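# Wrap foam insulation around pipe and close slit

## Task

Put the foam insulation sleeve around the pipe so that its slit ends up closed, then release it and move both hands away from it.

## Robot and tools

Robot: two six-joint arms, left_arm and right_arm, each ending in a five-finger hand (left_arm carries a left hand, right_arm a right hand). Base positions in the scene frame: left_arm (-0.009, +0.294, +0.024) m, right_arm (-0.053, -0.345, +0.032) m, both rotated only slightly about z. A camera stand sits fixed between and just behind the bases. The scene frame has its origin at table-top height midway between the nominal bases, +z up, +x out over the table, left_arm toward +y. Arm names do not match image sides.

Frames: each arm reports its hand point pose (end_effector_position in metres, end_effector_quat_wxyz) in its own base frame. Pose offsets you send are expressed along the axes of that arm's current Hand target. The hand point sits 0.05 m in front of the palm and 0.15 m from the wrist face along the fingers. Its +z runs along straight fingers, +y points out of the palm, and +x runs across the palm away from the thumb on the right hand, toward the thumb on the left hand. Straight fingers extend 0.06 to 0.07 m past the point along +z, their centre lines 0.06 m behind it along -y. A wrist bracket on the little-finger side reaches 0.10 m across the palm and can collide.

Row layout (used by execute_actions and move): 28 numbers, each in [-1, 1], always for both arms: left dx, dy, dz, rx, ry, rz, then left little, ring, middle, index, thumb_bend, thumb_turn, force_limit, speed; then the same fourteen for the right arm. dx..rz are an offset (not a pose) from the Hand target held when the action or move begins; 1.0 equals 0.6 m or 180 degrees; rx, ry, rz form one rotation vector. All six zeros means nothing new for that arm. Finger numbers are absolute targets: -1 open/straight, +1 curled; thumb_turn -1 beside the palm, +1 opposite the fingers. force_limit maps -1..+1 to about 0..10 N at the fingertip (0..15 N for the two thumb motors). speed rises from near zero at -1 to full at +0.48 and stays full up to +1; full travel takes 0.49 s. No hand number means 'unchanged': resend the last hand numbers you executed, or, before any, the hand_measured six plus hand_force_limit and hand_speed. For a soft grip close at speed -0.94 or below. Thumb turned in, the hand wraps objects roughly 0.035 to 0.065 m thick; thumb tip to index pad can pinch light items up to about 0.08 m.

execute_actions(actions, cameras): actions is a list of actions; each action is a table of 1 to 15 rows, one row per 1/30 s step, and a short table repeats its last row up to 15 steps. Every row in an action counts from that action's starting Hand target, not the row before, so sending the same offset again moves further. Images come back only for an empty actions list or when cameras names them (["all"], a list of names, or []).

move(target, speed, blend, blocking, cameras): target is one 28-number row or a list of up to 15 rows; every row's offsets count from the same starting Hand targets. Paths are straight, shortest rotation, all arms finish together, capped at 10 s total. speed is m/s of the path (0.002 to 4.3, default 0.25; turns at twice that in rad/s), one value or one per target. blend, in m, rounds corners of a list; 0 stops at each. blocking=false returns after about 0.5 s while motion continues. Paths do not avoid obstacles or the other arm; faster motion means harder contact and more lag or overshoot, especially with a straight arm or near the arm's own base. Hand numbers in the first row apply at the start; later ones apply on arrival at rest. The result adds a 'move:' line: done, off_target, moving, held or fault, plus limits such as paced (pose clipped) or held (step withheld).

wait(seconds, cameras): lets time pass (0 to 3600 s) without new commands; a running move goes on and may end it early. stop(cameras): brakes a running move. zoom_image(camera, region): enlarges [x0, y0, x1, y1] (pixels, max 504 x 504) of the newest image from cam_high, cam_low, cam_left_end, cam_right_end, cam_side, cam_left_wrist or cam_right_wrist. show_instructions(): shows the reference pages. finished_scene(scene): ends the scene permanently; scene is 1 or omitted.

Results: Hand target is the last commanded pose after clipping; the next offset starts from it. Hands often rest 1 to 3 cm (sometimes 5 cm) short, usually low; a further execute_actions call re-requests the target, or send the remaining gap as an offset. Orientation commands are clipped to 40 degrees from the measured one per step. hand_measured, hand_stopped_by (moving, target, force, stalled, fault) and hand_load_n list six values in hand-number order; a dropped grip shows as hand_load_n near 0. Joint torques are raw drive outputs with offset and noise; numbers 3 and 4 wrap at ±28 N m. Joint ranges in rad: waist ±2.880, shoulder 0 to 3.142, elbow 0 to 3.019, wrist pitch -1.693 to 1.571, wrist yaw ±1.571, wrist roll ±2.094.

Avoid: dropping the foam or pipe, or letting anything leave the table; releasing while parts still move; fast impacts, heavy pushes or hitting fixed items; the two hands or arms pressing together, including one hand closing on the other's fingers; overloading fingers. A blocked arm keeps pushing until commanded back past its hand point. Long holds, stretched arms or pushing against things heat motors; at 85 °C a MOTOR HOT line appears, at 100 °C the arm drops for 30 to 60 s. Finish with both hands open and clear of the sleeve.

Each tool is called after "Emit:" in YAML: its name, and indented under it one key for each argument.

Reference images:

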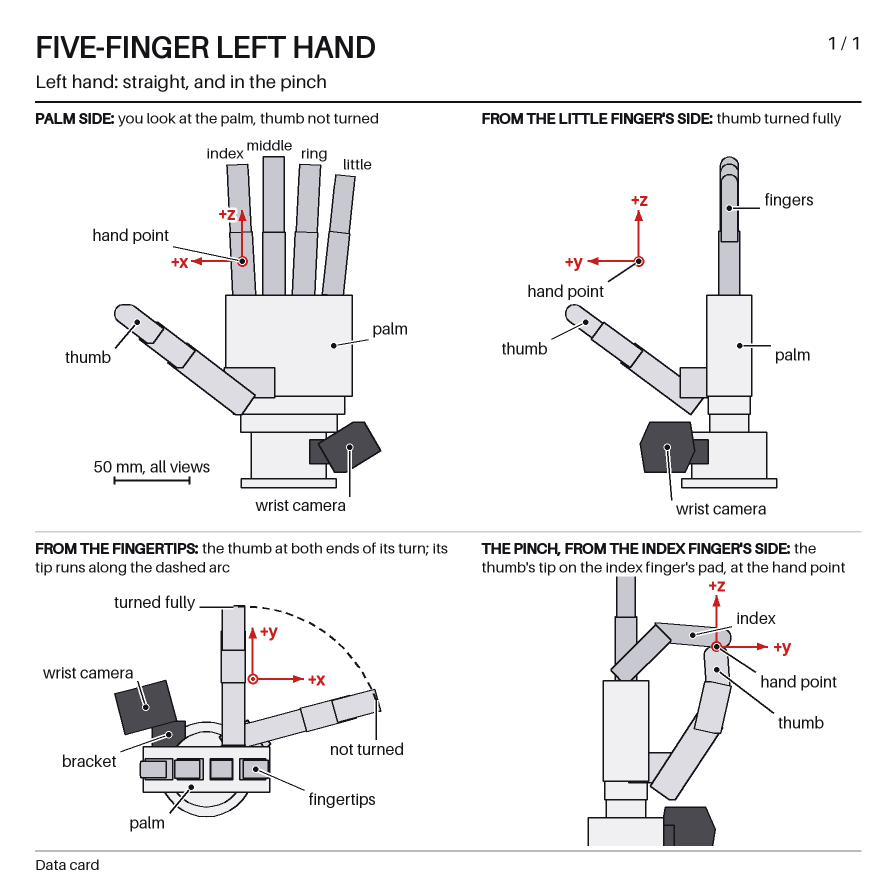

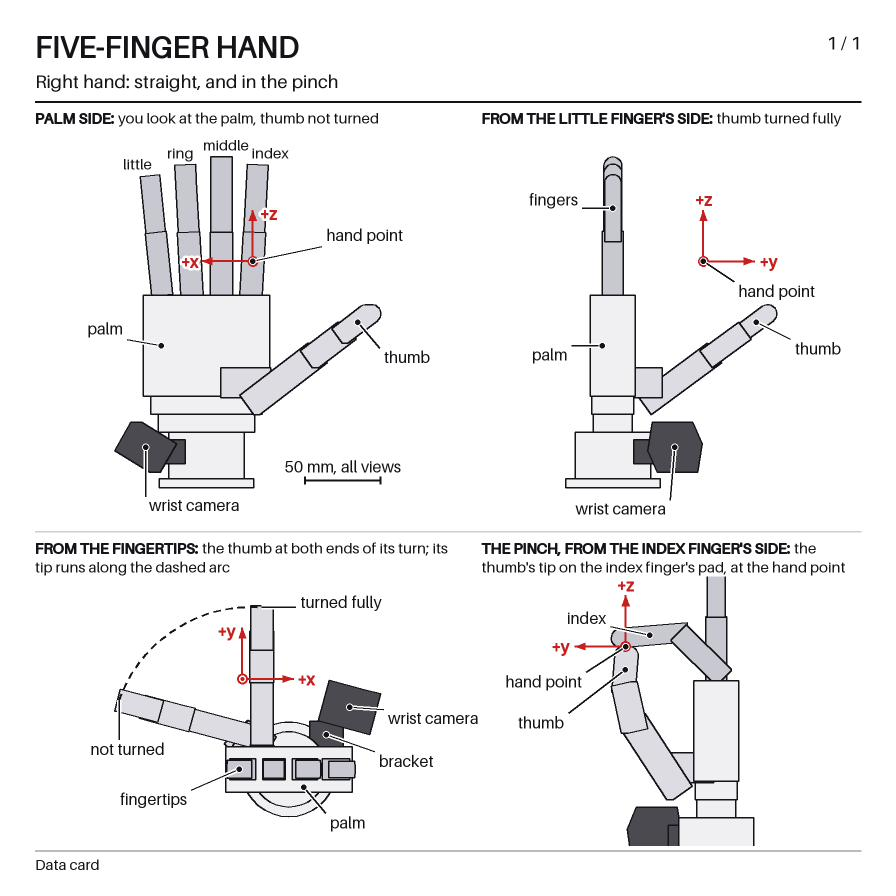

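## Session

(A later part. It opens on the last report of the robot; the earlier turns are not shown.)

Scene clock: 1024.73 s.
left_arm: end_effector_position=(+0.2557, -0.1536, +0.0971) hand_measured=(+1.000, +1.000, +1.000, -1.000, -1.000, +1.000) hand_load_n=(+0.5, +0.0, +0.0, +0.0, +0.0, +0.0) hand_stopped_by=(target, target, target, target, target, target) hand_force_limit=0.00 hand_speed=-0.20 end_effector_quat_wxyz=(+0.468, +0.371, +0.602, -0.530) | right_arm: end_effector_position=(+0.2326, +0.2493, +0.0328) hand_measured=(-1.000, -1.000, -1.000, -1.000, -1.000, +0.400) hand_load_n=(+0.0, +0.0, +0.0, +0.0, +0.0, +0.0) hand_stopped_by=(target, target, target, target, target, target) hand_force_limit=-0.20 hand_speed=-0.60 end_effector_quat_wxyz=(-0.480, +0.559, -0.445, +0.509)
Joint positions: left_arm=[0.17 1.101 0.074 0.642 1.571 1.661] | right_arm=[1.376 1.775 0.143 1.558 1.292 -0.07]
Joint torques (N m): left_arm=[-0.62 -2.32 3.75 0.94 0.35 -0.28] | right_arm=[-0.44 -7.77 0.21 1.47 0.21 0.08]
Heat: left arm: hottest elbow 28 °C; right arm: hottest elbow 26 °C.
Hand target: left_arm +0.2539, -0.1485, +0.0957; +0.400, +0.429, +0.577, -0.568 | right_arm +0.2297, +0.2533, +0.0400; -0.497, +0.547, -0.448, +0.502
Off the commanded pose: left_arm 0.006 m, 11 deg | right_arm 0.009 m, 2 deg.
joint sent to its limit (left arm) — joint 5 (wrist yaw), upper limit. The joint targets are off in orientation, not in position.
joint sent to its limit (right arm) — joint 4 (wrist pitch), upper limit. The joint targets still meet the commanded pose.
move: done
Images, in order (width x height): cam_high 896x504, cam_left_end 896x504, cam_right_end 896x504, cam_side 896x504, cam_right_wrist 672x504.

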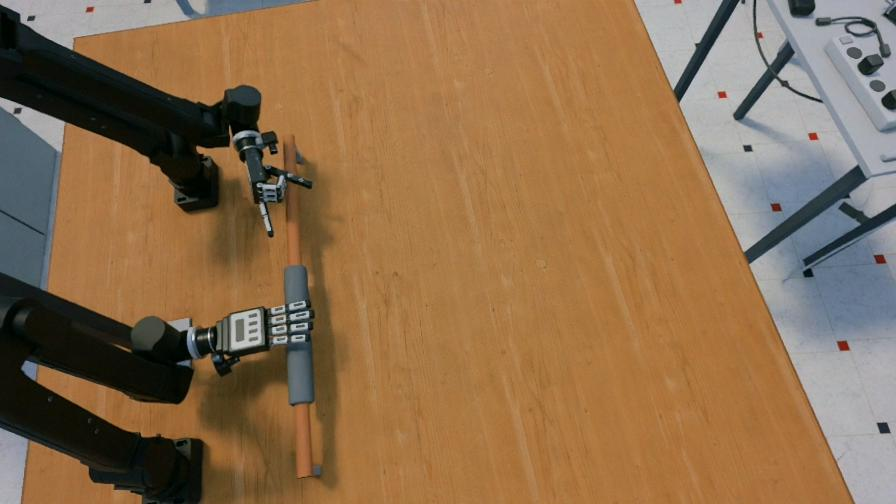

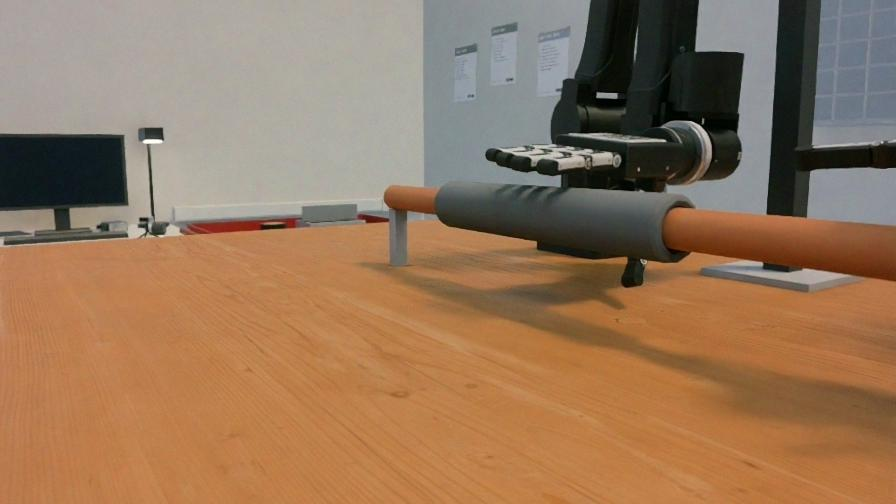

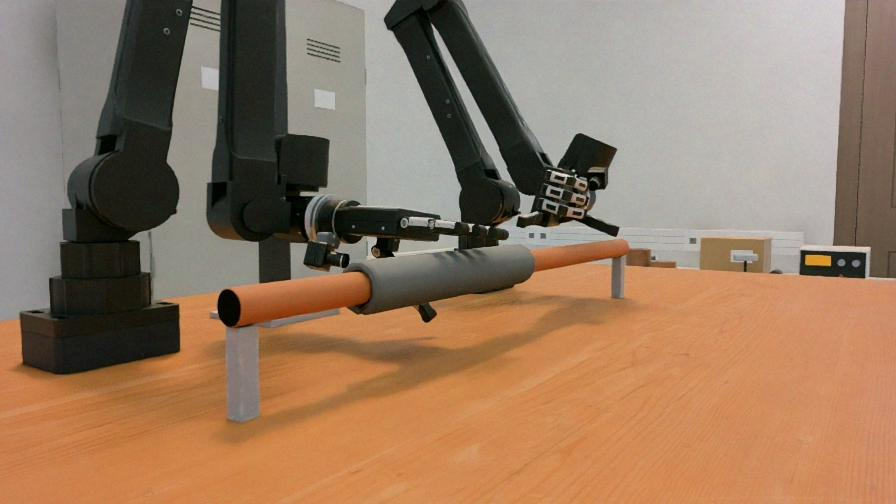

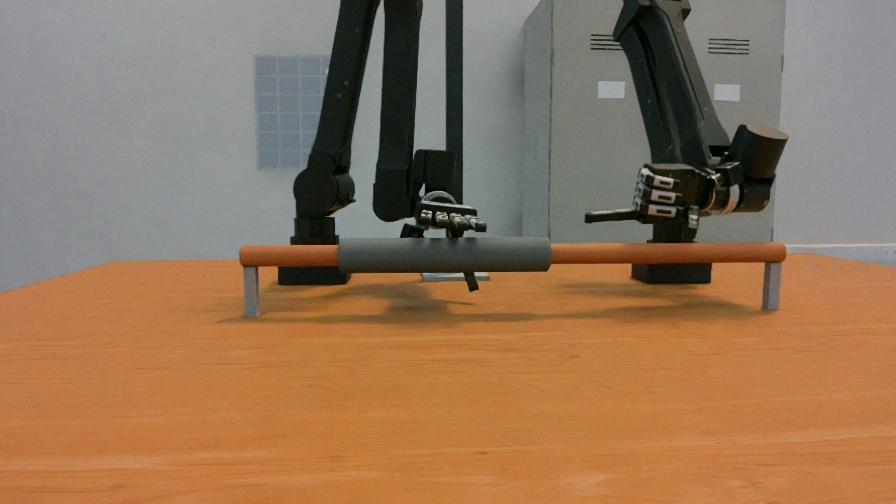

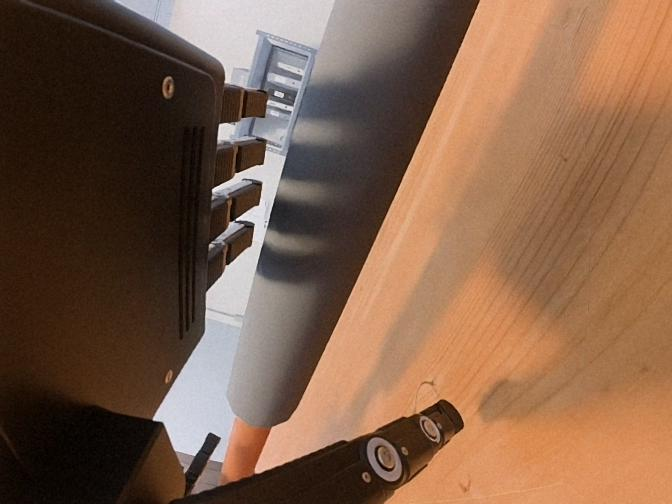

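Emit:
execute_actions:
  actions: []

Scene clock: 1025.57 s.
left_arm: end_effector_position=(+0.2557, -0.1536, +0.0971) hand_measured=(+1.000, +1.000, +1.000, -1.000, -1.000, +1.000) hand_load_n=(+0.0, +0.0, +0.0, +0.0, -0.5, +0.0) hand_stopped_by=(target, target, target, target, target, target) hand_force_limit=0.00 hand_speed=-0.20 end_effector_quat_wxyz=(+0.468, +0.371, +0.602, -0.530) | right_arm: end_effector_position=(+0.2326, +0.2493, +0.0328) hand_measured=(-1.000, -1.000, -1.000, -1.000, -1.000, +0.400) hand_load_n=(+0.0, +0.0, +0.0, +0.0, +0.0, +0.0) hand_stopped_by=(target, target, target, target, target, target) hand_force_limit=-0.20 hand_speed=-0.60 end_effector_quat_wxyz=(-0.480, +0.559, -0.445, +0.509)
Joint positions: left_arm=[0.17 1.101 0.074 0.642 1.571 1.661] | right_arm=[1.376 1.775 0.143 1.558 1.292 -0.07]
Joint velocities: within noise
Joint torques (N m): left_arm=[-0.38 -2.26 3.73 0.96 0.34 -0.3] | right_arm=[-0.67 -7.94 0.29 1.58 0.23 0.11]
Motor temperatures (°C): left_arm=[24 24 28 26 22 23] | right_arm=[25 25 26 22 22 25]
Heat: left arm: hottest elbow 28 °C; right arm: hottest elbow 26 °C.
Hand target: left_arm +0.2539, -0.1485, +0.0957; +0.400, +0.429, +0.577, -0.568 | right_arm +0.2297, +0.2533, +0.0400; -0.497, +0.547, -0.448, +0.502
Off the commanded pose: left_arm 0.006 m, 11 deg | right_arm 0.009 m, 2 deg.

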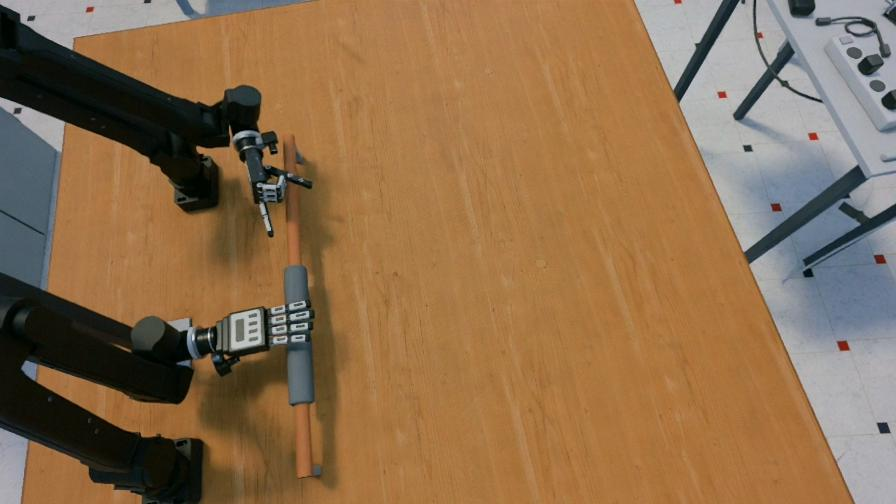

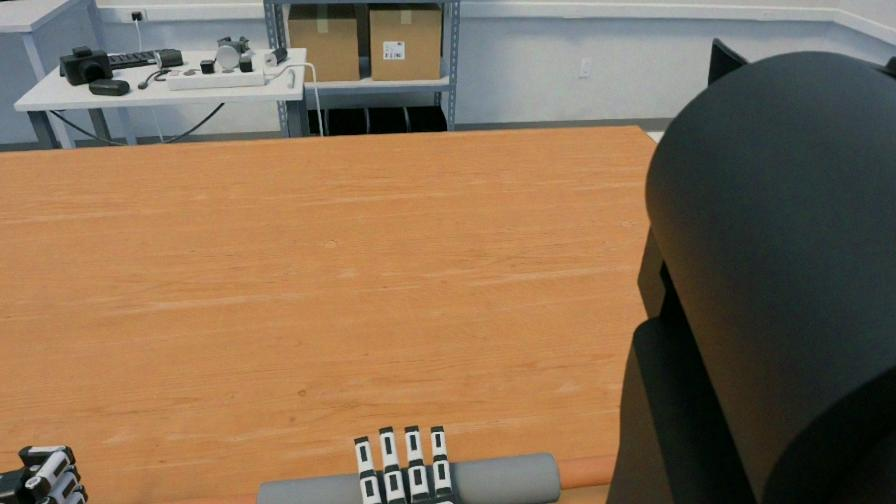

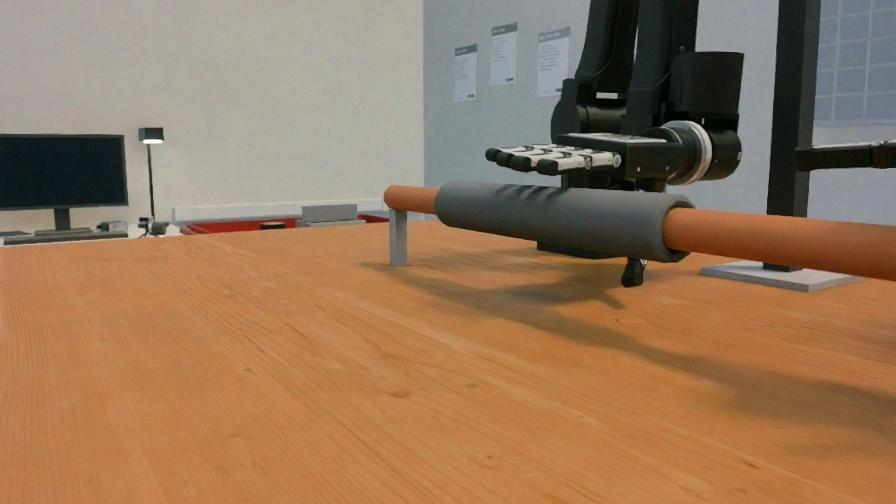

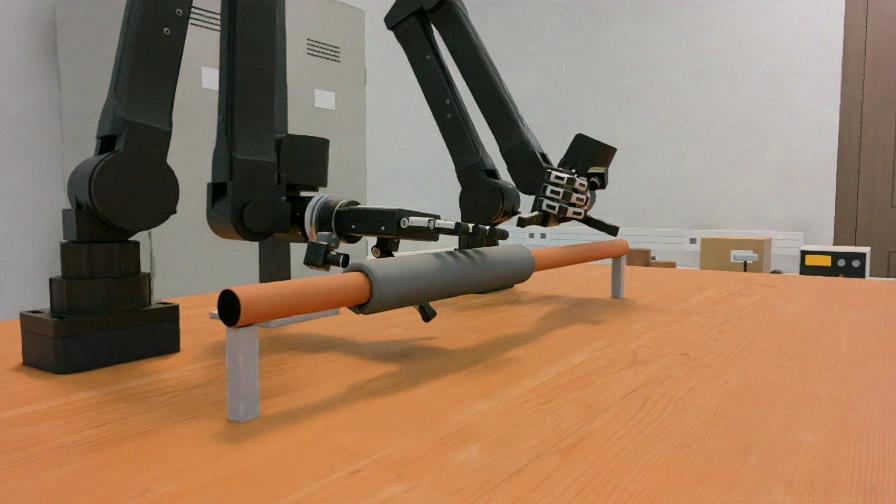

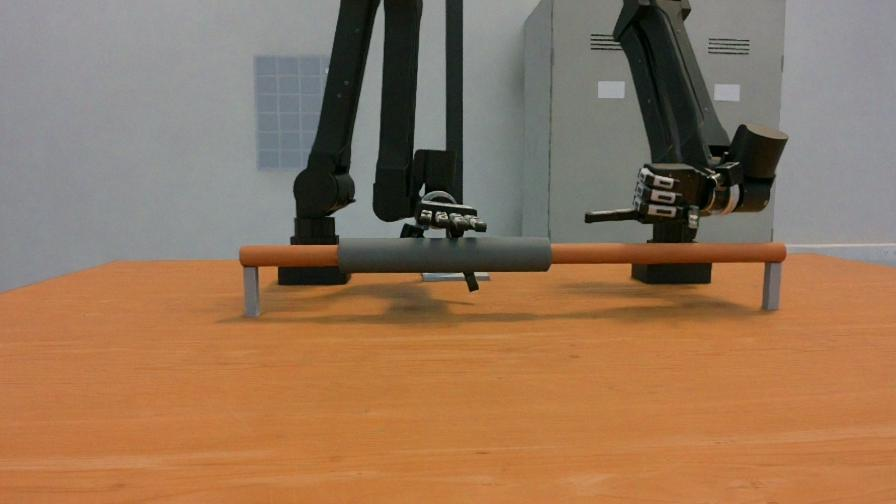

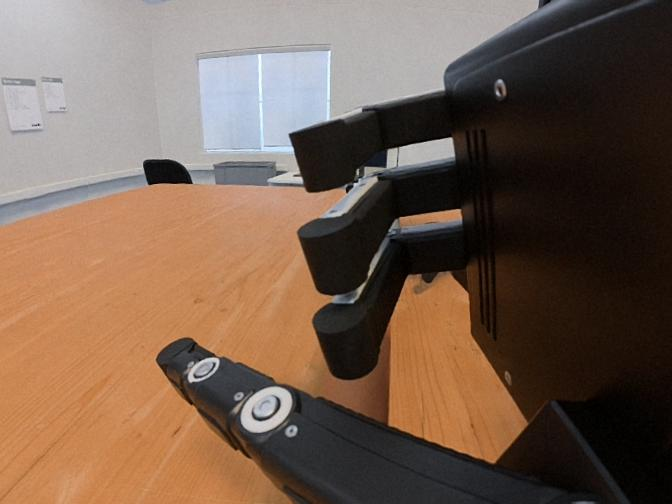

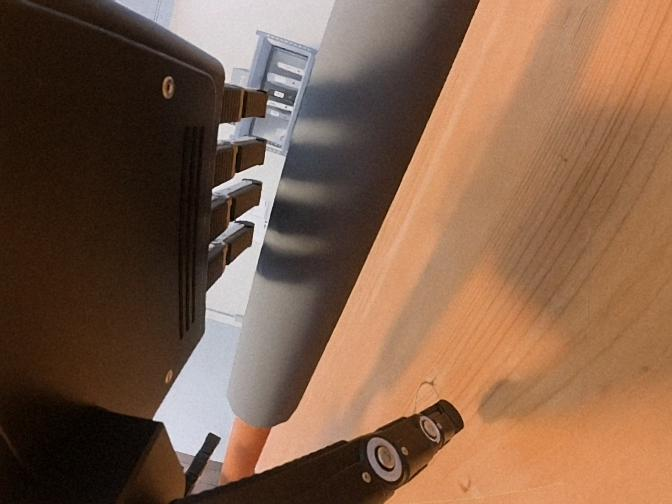

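Emit:
zoom_image:
  camera: "cam_left_end"
  region: [600, 170, 740, 290]

Emit:
zoom_image:
  camera: "cam_right_end"
  region: [320, 230, 460, 330]

Emit:
zoom_image:
  camera: "cam_right_wrist"
  region: [200, 0, 504, 440]

Emit:
zoom_image:
  camera: "cam_side"
  region: [310, 210, 590, 310]

Scaled by 3.600.

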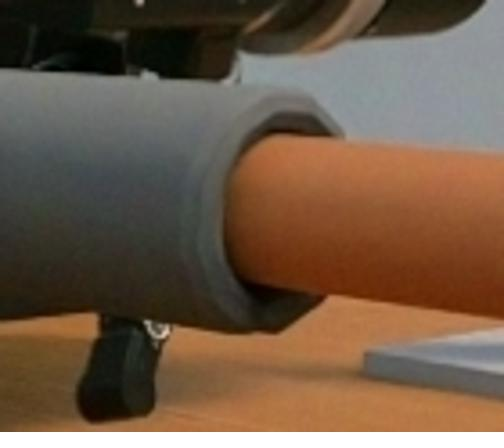

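Scaled by 3.600.

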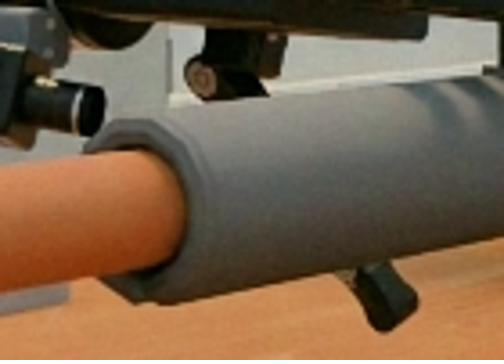

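Scaled by 1.145 from the camera's image (finer frame: 960x720).

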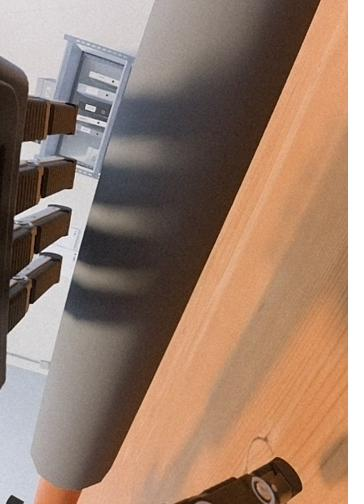

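Scaled by 1.800.

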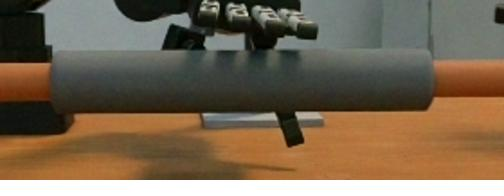

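Emit:
move:
  target:
    - [0,0,0,0,0,0,1,1,1,-1,-1,1,0,-0.2,-0.0047,-0.0004,-0.0497,0,0,0,-1,-1,-1,-1,-1,0.4,-0.2,-0.6]
    - [0,0,0,0,0,0,1,1,1,-1,-1,1,0,-0.2,0.0126,-0.166,-0.0497,0,0,0,-1,-1,-1,-1,-1,0.4,-0.2,-0.6]
  speed: 0.06
  blend: 0.01
  cameras: ["all"]

Scene clock: 1029.37 s.
left_arm: end_effector_position=(+0.2557, -0.1536, +0.0971) hand_measured=(+1.000, +1.000, +1.000, -1.000, -1.000, +1.000) hand_load_n=(+0.0, +0.0, +0.0, -0.5, +0.0, +0.5) hand_stopped_by=(target, target, target, target, target, target) hand_force_limit=0.00 hand_speed=-0.20 end_effector_quat_wxyz=(+0.468, +0.371, +0.602, -0.530) | right_arm: end_effector_position=(+0.2020, +0.2386, +0.1273) hand_measured=(-1.000, -1.000, -1.000, -1.000, -1.000, +0.400) hand_load_n=(+0.0, +0.0, +0.0, +0.0, +0.0, +0.0) hand_stopped_by=(target, target, target, target, target, target) hand_force_limit=-0.20 hand_speed=-0.60 end_effector_quat_wxyz=(-0.485, +0.550, -0.437, +0.521)
Joint positions: left_arm=[0.17 1.101 0.074 0.642 1.571 1.661] | right_arm=[1.527 1.125 0.131 1.099 1.448 -0.254]
Joint torques (N m): left_arm=[-0.73 -2.2 3.79 0.92 0.34 -0.31] | right_arm=[-0.26 -3.9 6.3 0.51 -0.11 0.09]
Heat: left arm: hottest elbow 28 °C; right arm: hottest elbow 26 °C.
Hand target: left_arm +0.2539, -0.1485, +0.0957; +0.400, +0.429, +0.577, -0.568 | right_arm +0.1999, +0.2533, +0.1399; -0.497, +0.547, -0.448, +0.502
Off the commanded pose: left_arm 0.006 m, 11 deg | right_arm 0.020 m, 3 deg.
joint sent to its limit (left arm) — joint 5 (wrist yaw), upper limit. The joint targets are off in orientation, not in position.
move: off_target (right_arm)

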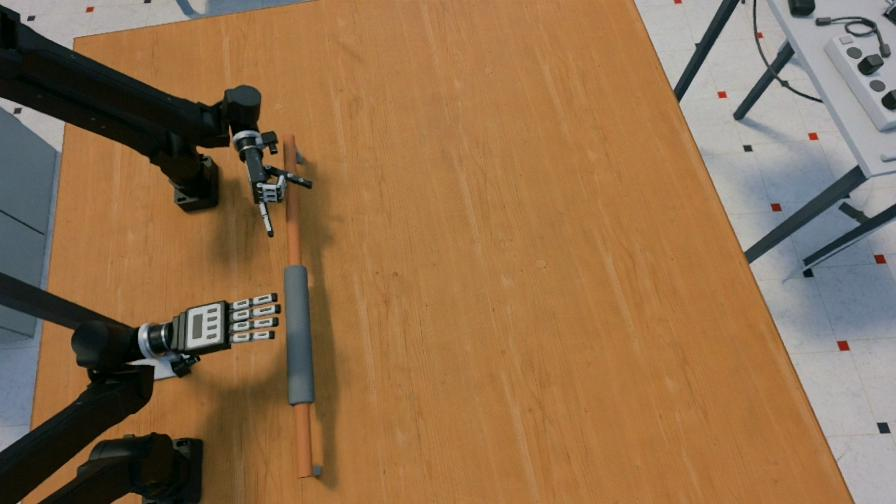

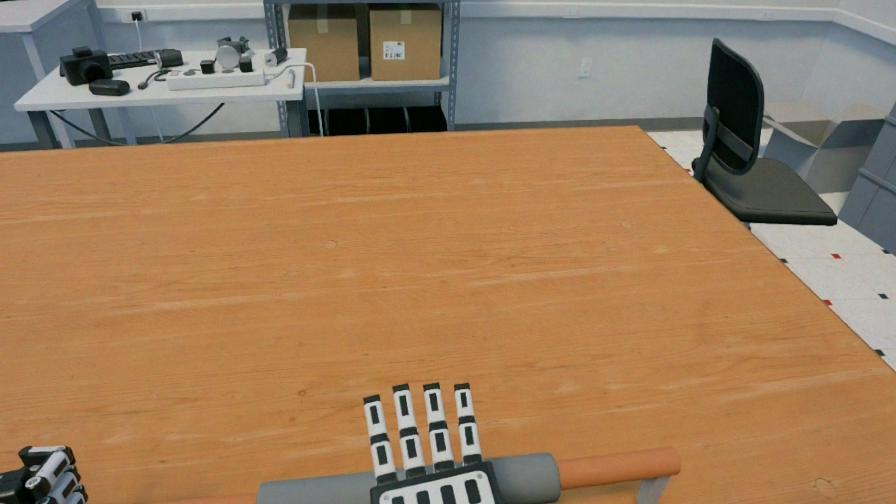

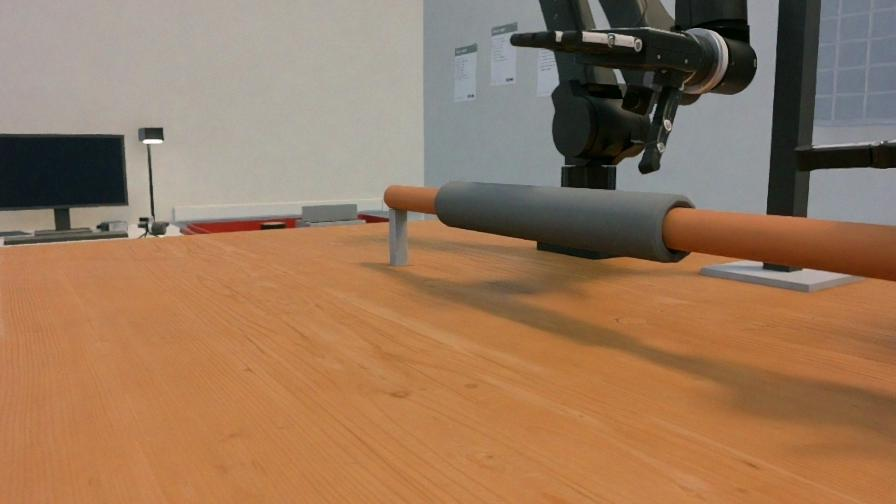

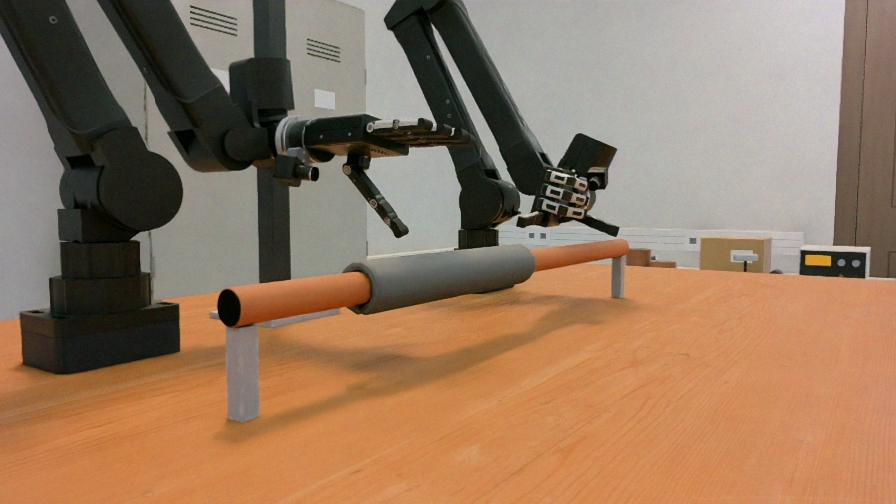

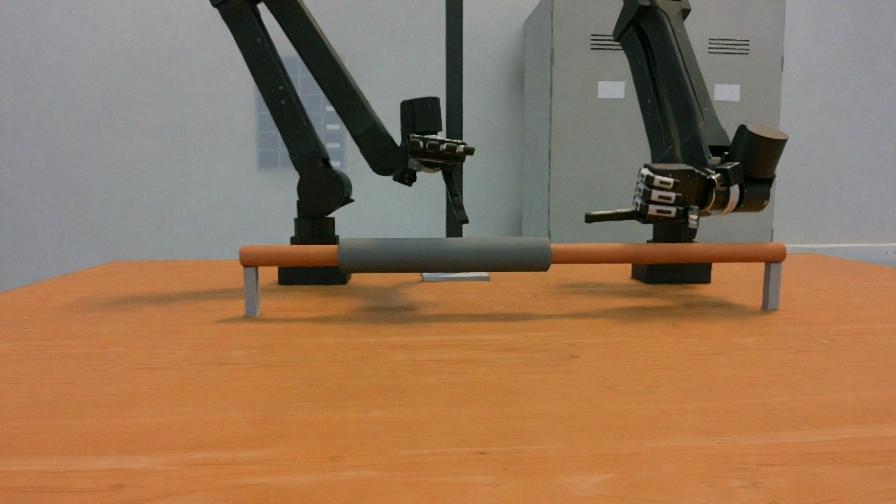

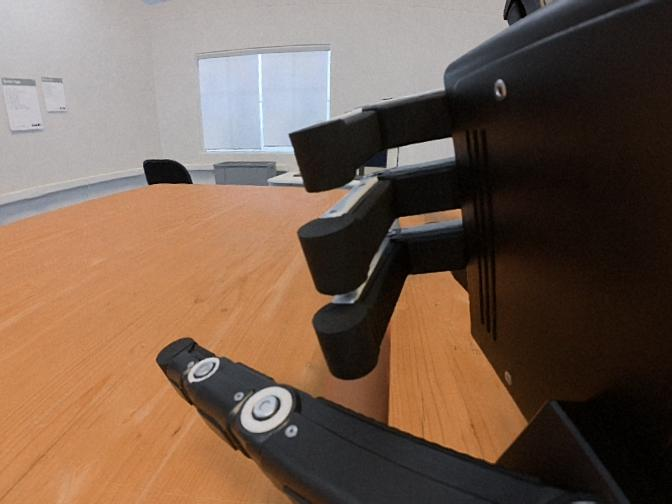

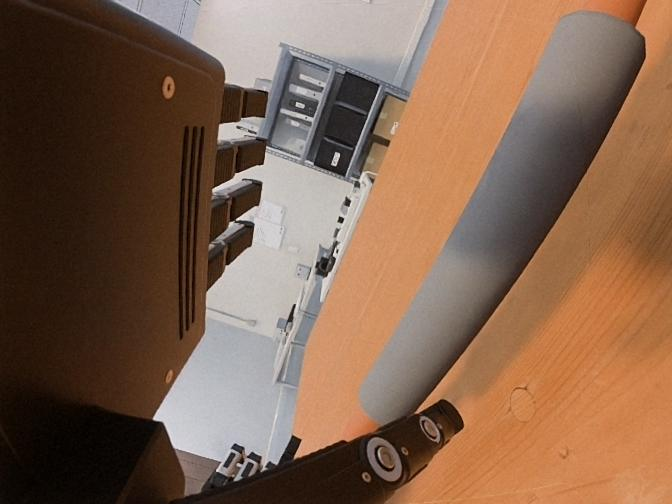

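Emit:
zoom_image:
  camera: "cam_right_end"
  region: [330, 240, 430, 330]

Emit:
zoom_image:
  camera: "cam_left_end"
  region: [630, 180, 720, 275]

Emit:
zoom_image:
  camera: "cam_side"
  region: [310, 210, 590, 310]

Emit:
zoom_image:
  camera: "cam_high"
  region: [240, 240, 360, 420]

Scaled by 5.040.

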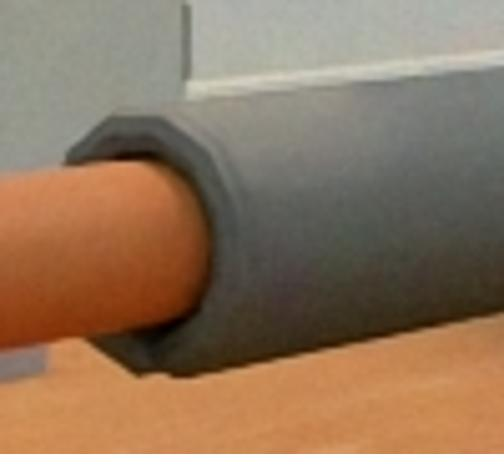

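Scaled by 5.305.

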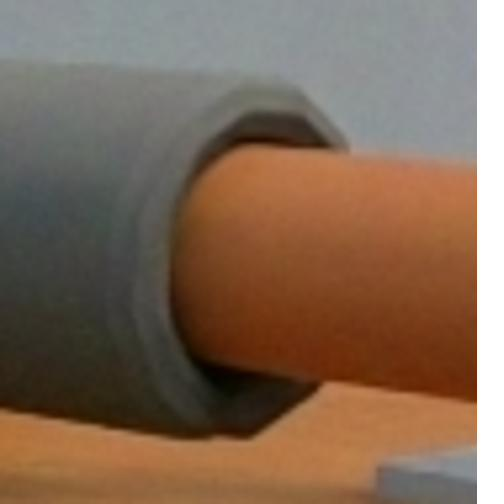

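Scaled by 1.800.

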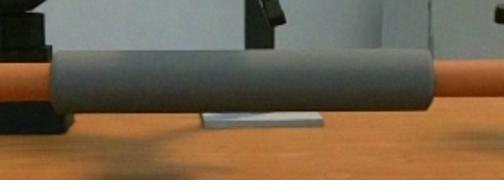

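Scaled by 2.800.

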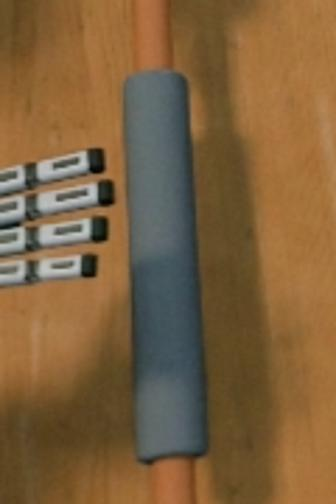

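Emit:
zoom_image:
  camera: "cam_high"
  region: [265, 350, 345, 430]

Emit:
zoom_image:
  camera: "cam_high"
  region: [260, 240, 340, 320]

Scaled by 6.300.

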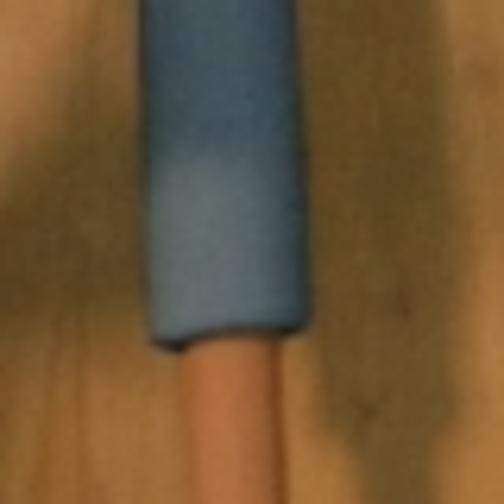

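Scaled by 6.300.

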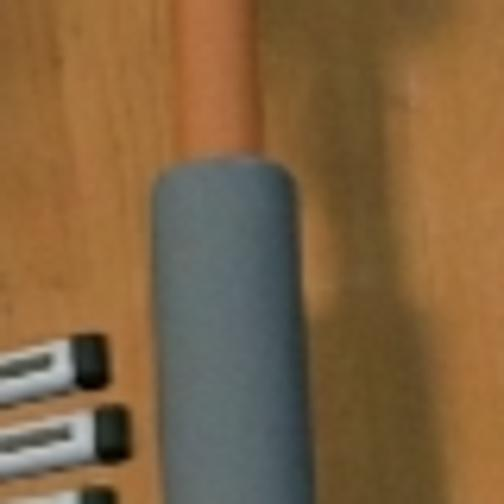

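Emit:
move:
  target: [-0.237,-0.0788,-0.0088,0,0,0,1,1,1,-1,-1,1,0,-0.2,0.3605,-0.2305,0.0018,0,0,0,-1,-1,-1,-1,-1,0.4,-0.2,-0.6]
  speed: 0.12
  cameras: ["cam_high","cam_side"]

Scene clock: 1035.23 s.
left_arm: end_effector_position=(+0.2470, -0.1551, +0.2231) hand_measured=(+1.000, +1.000, +1.000, -1.000, -1.000, +1.000) hand_load_n=(+0.0, +0.0, +0.0, +0.0, +0.0, +0.0) hand_stopped_by=(target, target, target, target, target, target) hand_force_limit=0.00 hand_speed=-0.20 end_effector_quat_wxyz=(+0.454, +0.356, +0.611, -0.542) | right_arm: end_effector_position=(+0.2187, +0.0628, +0.2786) hand_measured=(-1.000, -1.000, -1.000, -1.000, -1.000, +0.400) hand_load_n=(-0.5, +0.0, +0.0, +0.0, +0.0, +0.0) hand_stopped_by=(target, target, target, target, target, target) hand_force_limit=-0.20 hand_speed=-0.60 end_effector_quat_wxyz=(-0.432, +0.488, -0.459, +0.603)
Joint positions: left_arm=[0.17 0.559 0.223 0.464 1.571 1.098] | right_arm=[1.325 0.003 0.199 0.538 1.42 -0.923]
Joint torques (N m): left_arm=[-0.79 0.79 10.43 0.79 -0.1 -0.3] | right_arm=[-2.2 2.78 9.33 0.95 -0.39 -0.11]
Heat: left arm: hottest elbow 28 °C; right arm: hottest elbow 26 °C.
Hand target: left_arm +0.2537, -0.1483, +0.2455; +0.400, +0.428, +0.578, -0.568 | right_arm +0.2201, +0.0535, +0.2998; -0.497, +0.547, -0.448, +0.502
Off the commanded pose: left_arm 0.025 m, 11 deg | right_arm 0.023 m, 15 deg.
joint sent to its limit (left arm) — joint 5 (wrist yaw), upper limit. The joint targets are off in orientation, not in position.
joint sent to its limit (right arm) — joint 2 (shoulder), lower limit. The joint targets are off in orientation, not in position.
move: off_target (left_arm, right_arm)

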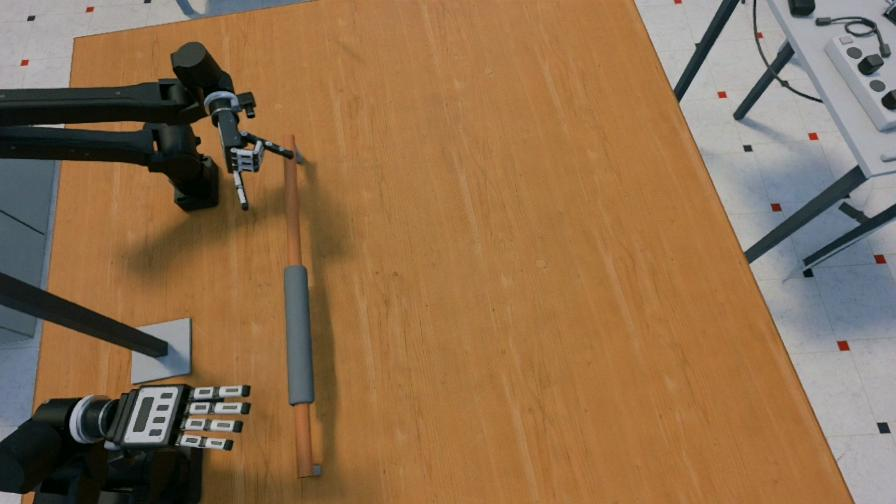

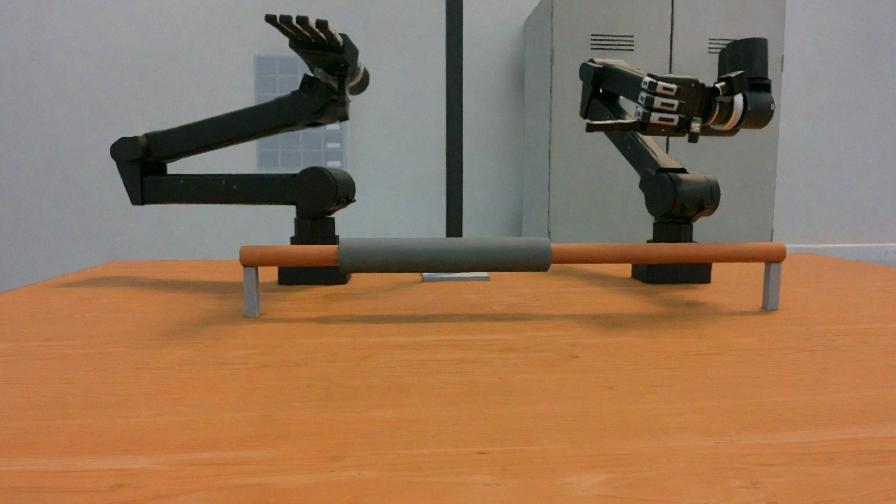

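Emit:
move:
  target: [0.046,-0.156,0.171,0,0,-0.398,-1,-1,-1,-1,-1,-1,0,-0.2,0,0,0,0,0,0,-1,-1,-1,-1,-1,0.4,-0.2,-0.6]
  speed: 0.1
  cameras: ["cam_high","cam_side","cam_left_wrist"]

Scene clock: 1042.97 s.
left_arm: end_effector_position=(+0.1550, -0.2448, +0.2433) hand_measured=(-1.000, -1.000, -1.000, -1.000, -1.000, -1.000) hand_load_n=(+0.0, +0.0, +0.0, +0.0, +0.0, +0.0) hand_stopped_by=(target, target, target, target, target, target) hand_force_limit=0.00 hand_speed=-0.20 end_effector_quat_wxyz=(-0.003, +0.005, +0.721, -0.693) | right_arm: end_effector_position=(+0.2187, +0.0626, +0.2790) hand_measured=(-1.000, -1.000, -1.000, -1.000, -1.000, +0.400) hand_load_n=(+0.0, +0.0, +0.0, -0.5, +0.0, +0.5) hand_stopped_by=(target, target, target, target, target, target) hand_force_limit=-0.20 hand_speed=-0.60 end_effector_quat_wxyz=(-0.433, +0.488, -0.460, +0.603)
Joint positions: left_arm=[-0.275 0.603 0.395 0.056 1.305 0.148] | right_arm=[1.325 0.003 0.199 0.543 1.42 -0.926]
Joint torques (N m): left_arm=[-2.78 1.26 7.87 2.33 0 -0.31] | right_arm=[-2.26 2.84 9.22 0.95 -0.42 -0.07]
Heat: left arm: hottest elbow 29 °C; right arm: hottest elbow 26 °C.
Hand target: left_arm +0.1535, -0.2485, +0.2452; -0.009, +0.009, +0.719, -0.695 | right_arm +0.2180, +0.0545, +0.2993; -0.444, +0.470, -0.475, +0.597 (not the last commanded pose)
Off the commanded pose: left_arm 0.004 m, 1 deg | right_arm 0.023 m, 15 deg.
joint sent to its limit (right arm) — joint 2 (shoulder), lower limit.
move: done

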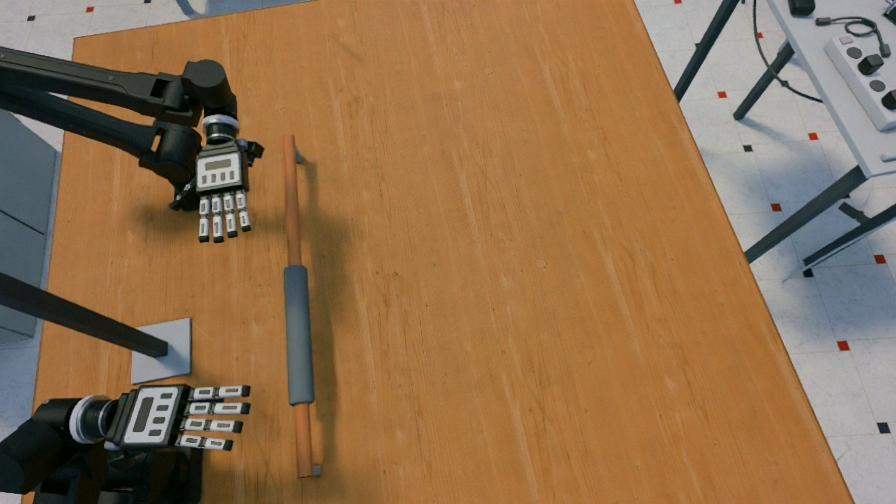

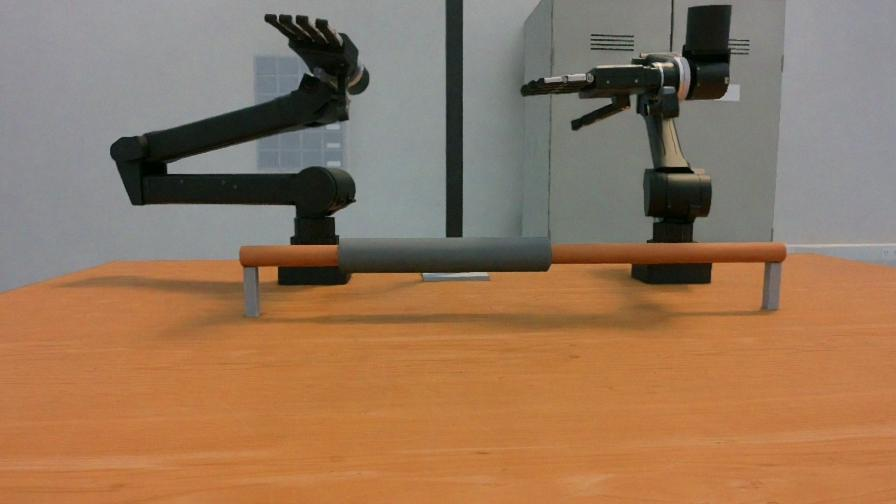

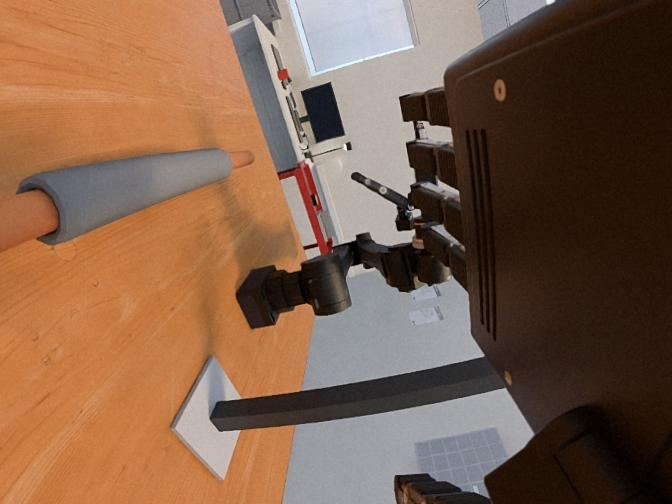

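Emit:
zoom_image:
  camera: "cam_left_wrist"
  region: [0, 140, 260, 260]

Scaled by 1.938 from the camera's image (finer frame: 960x720).

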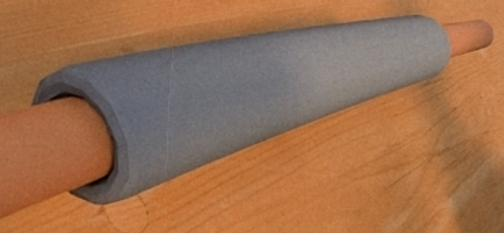

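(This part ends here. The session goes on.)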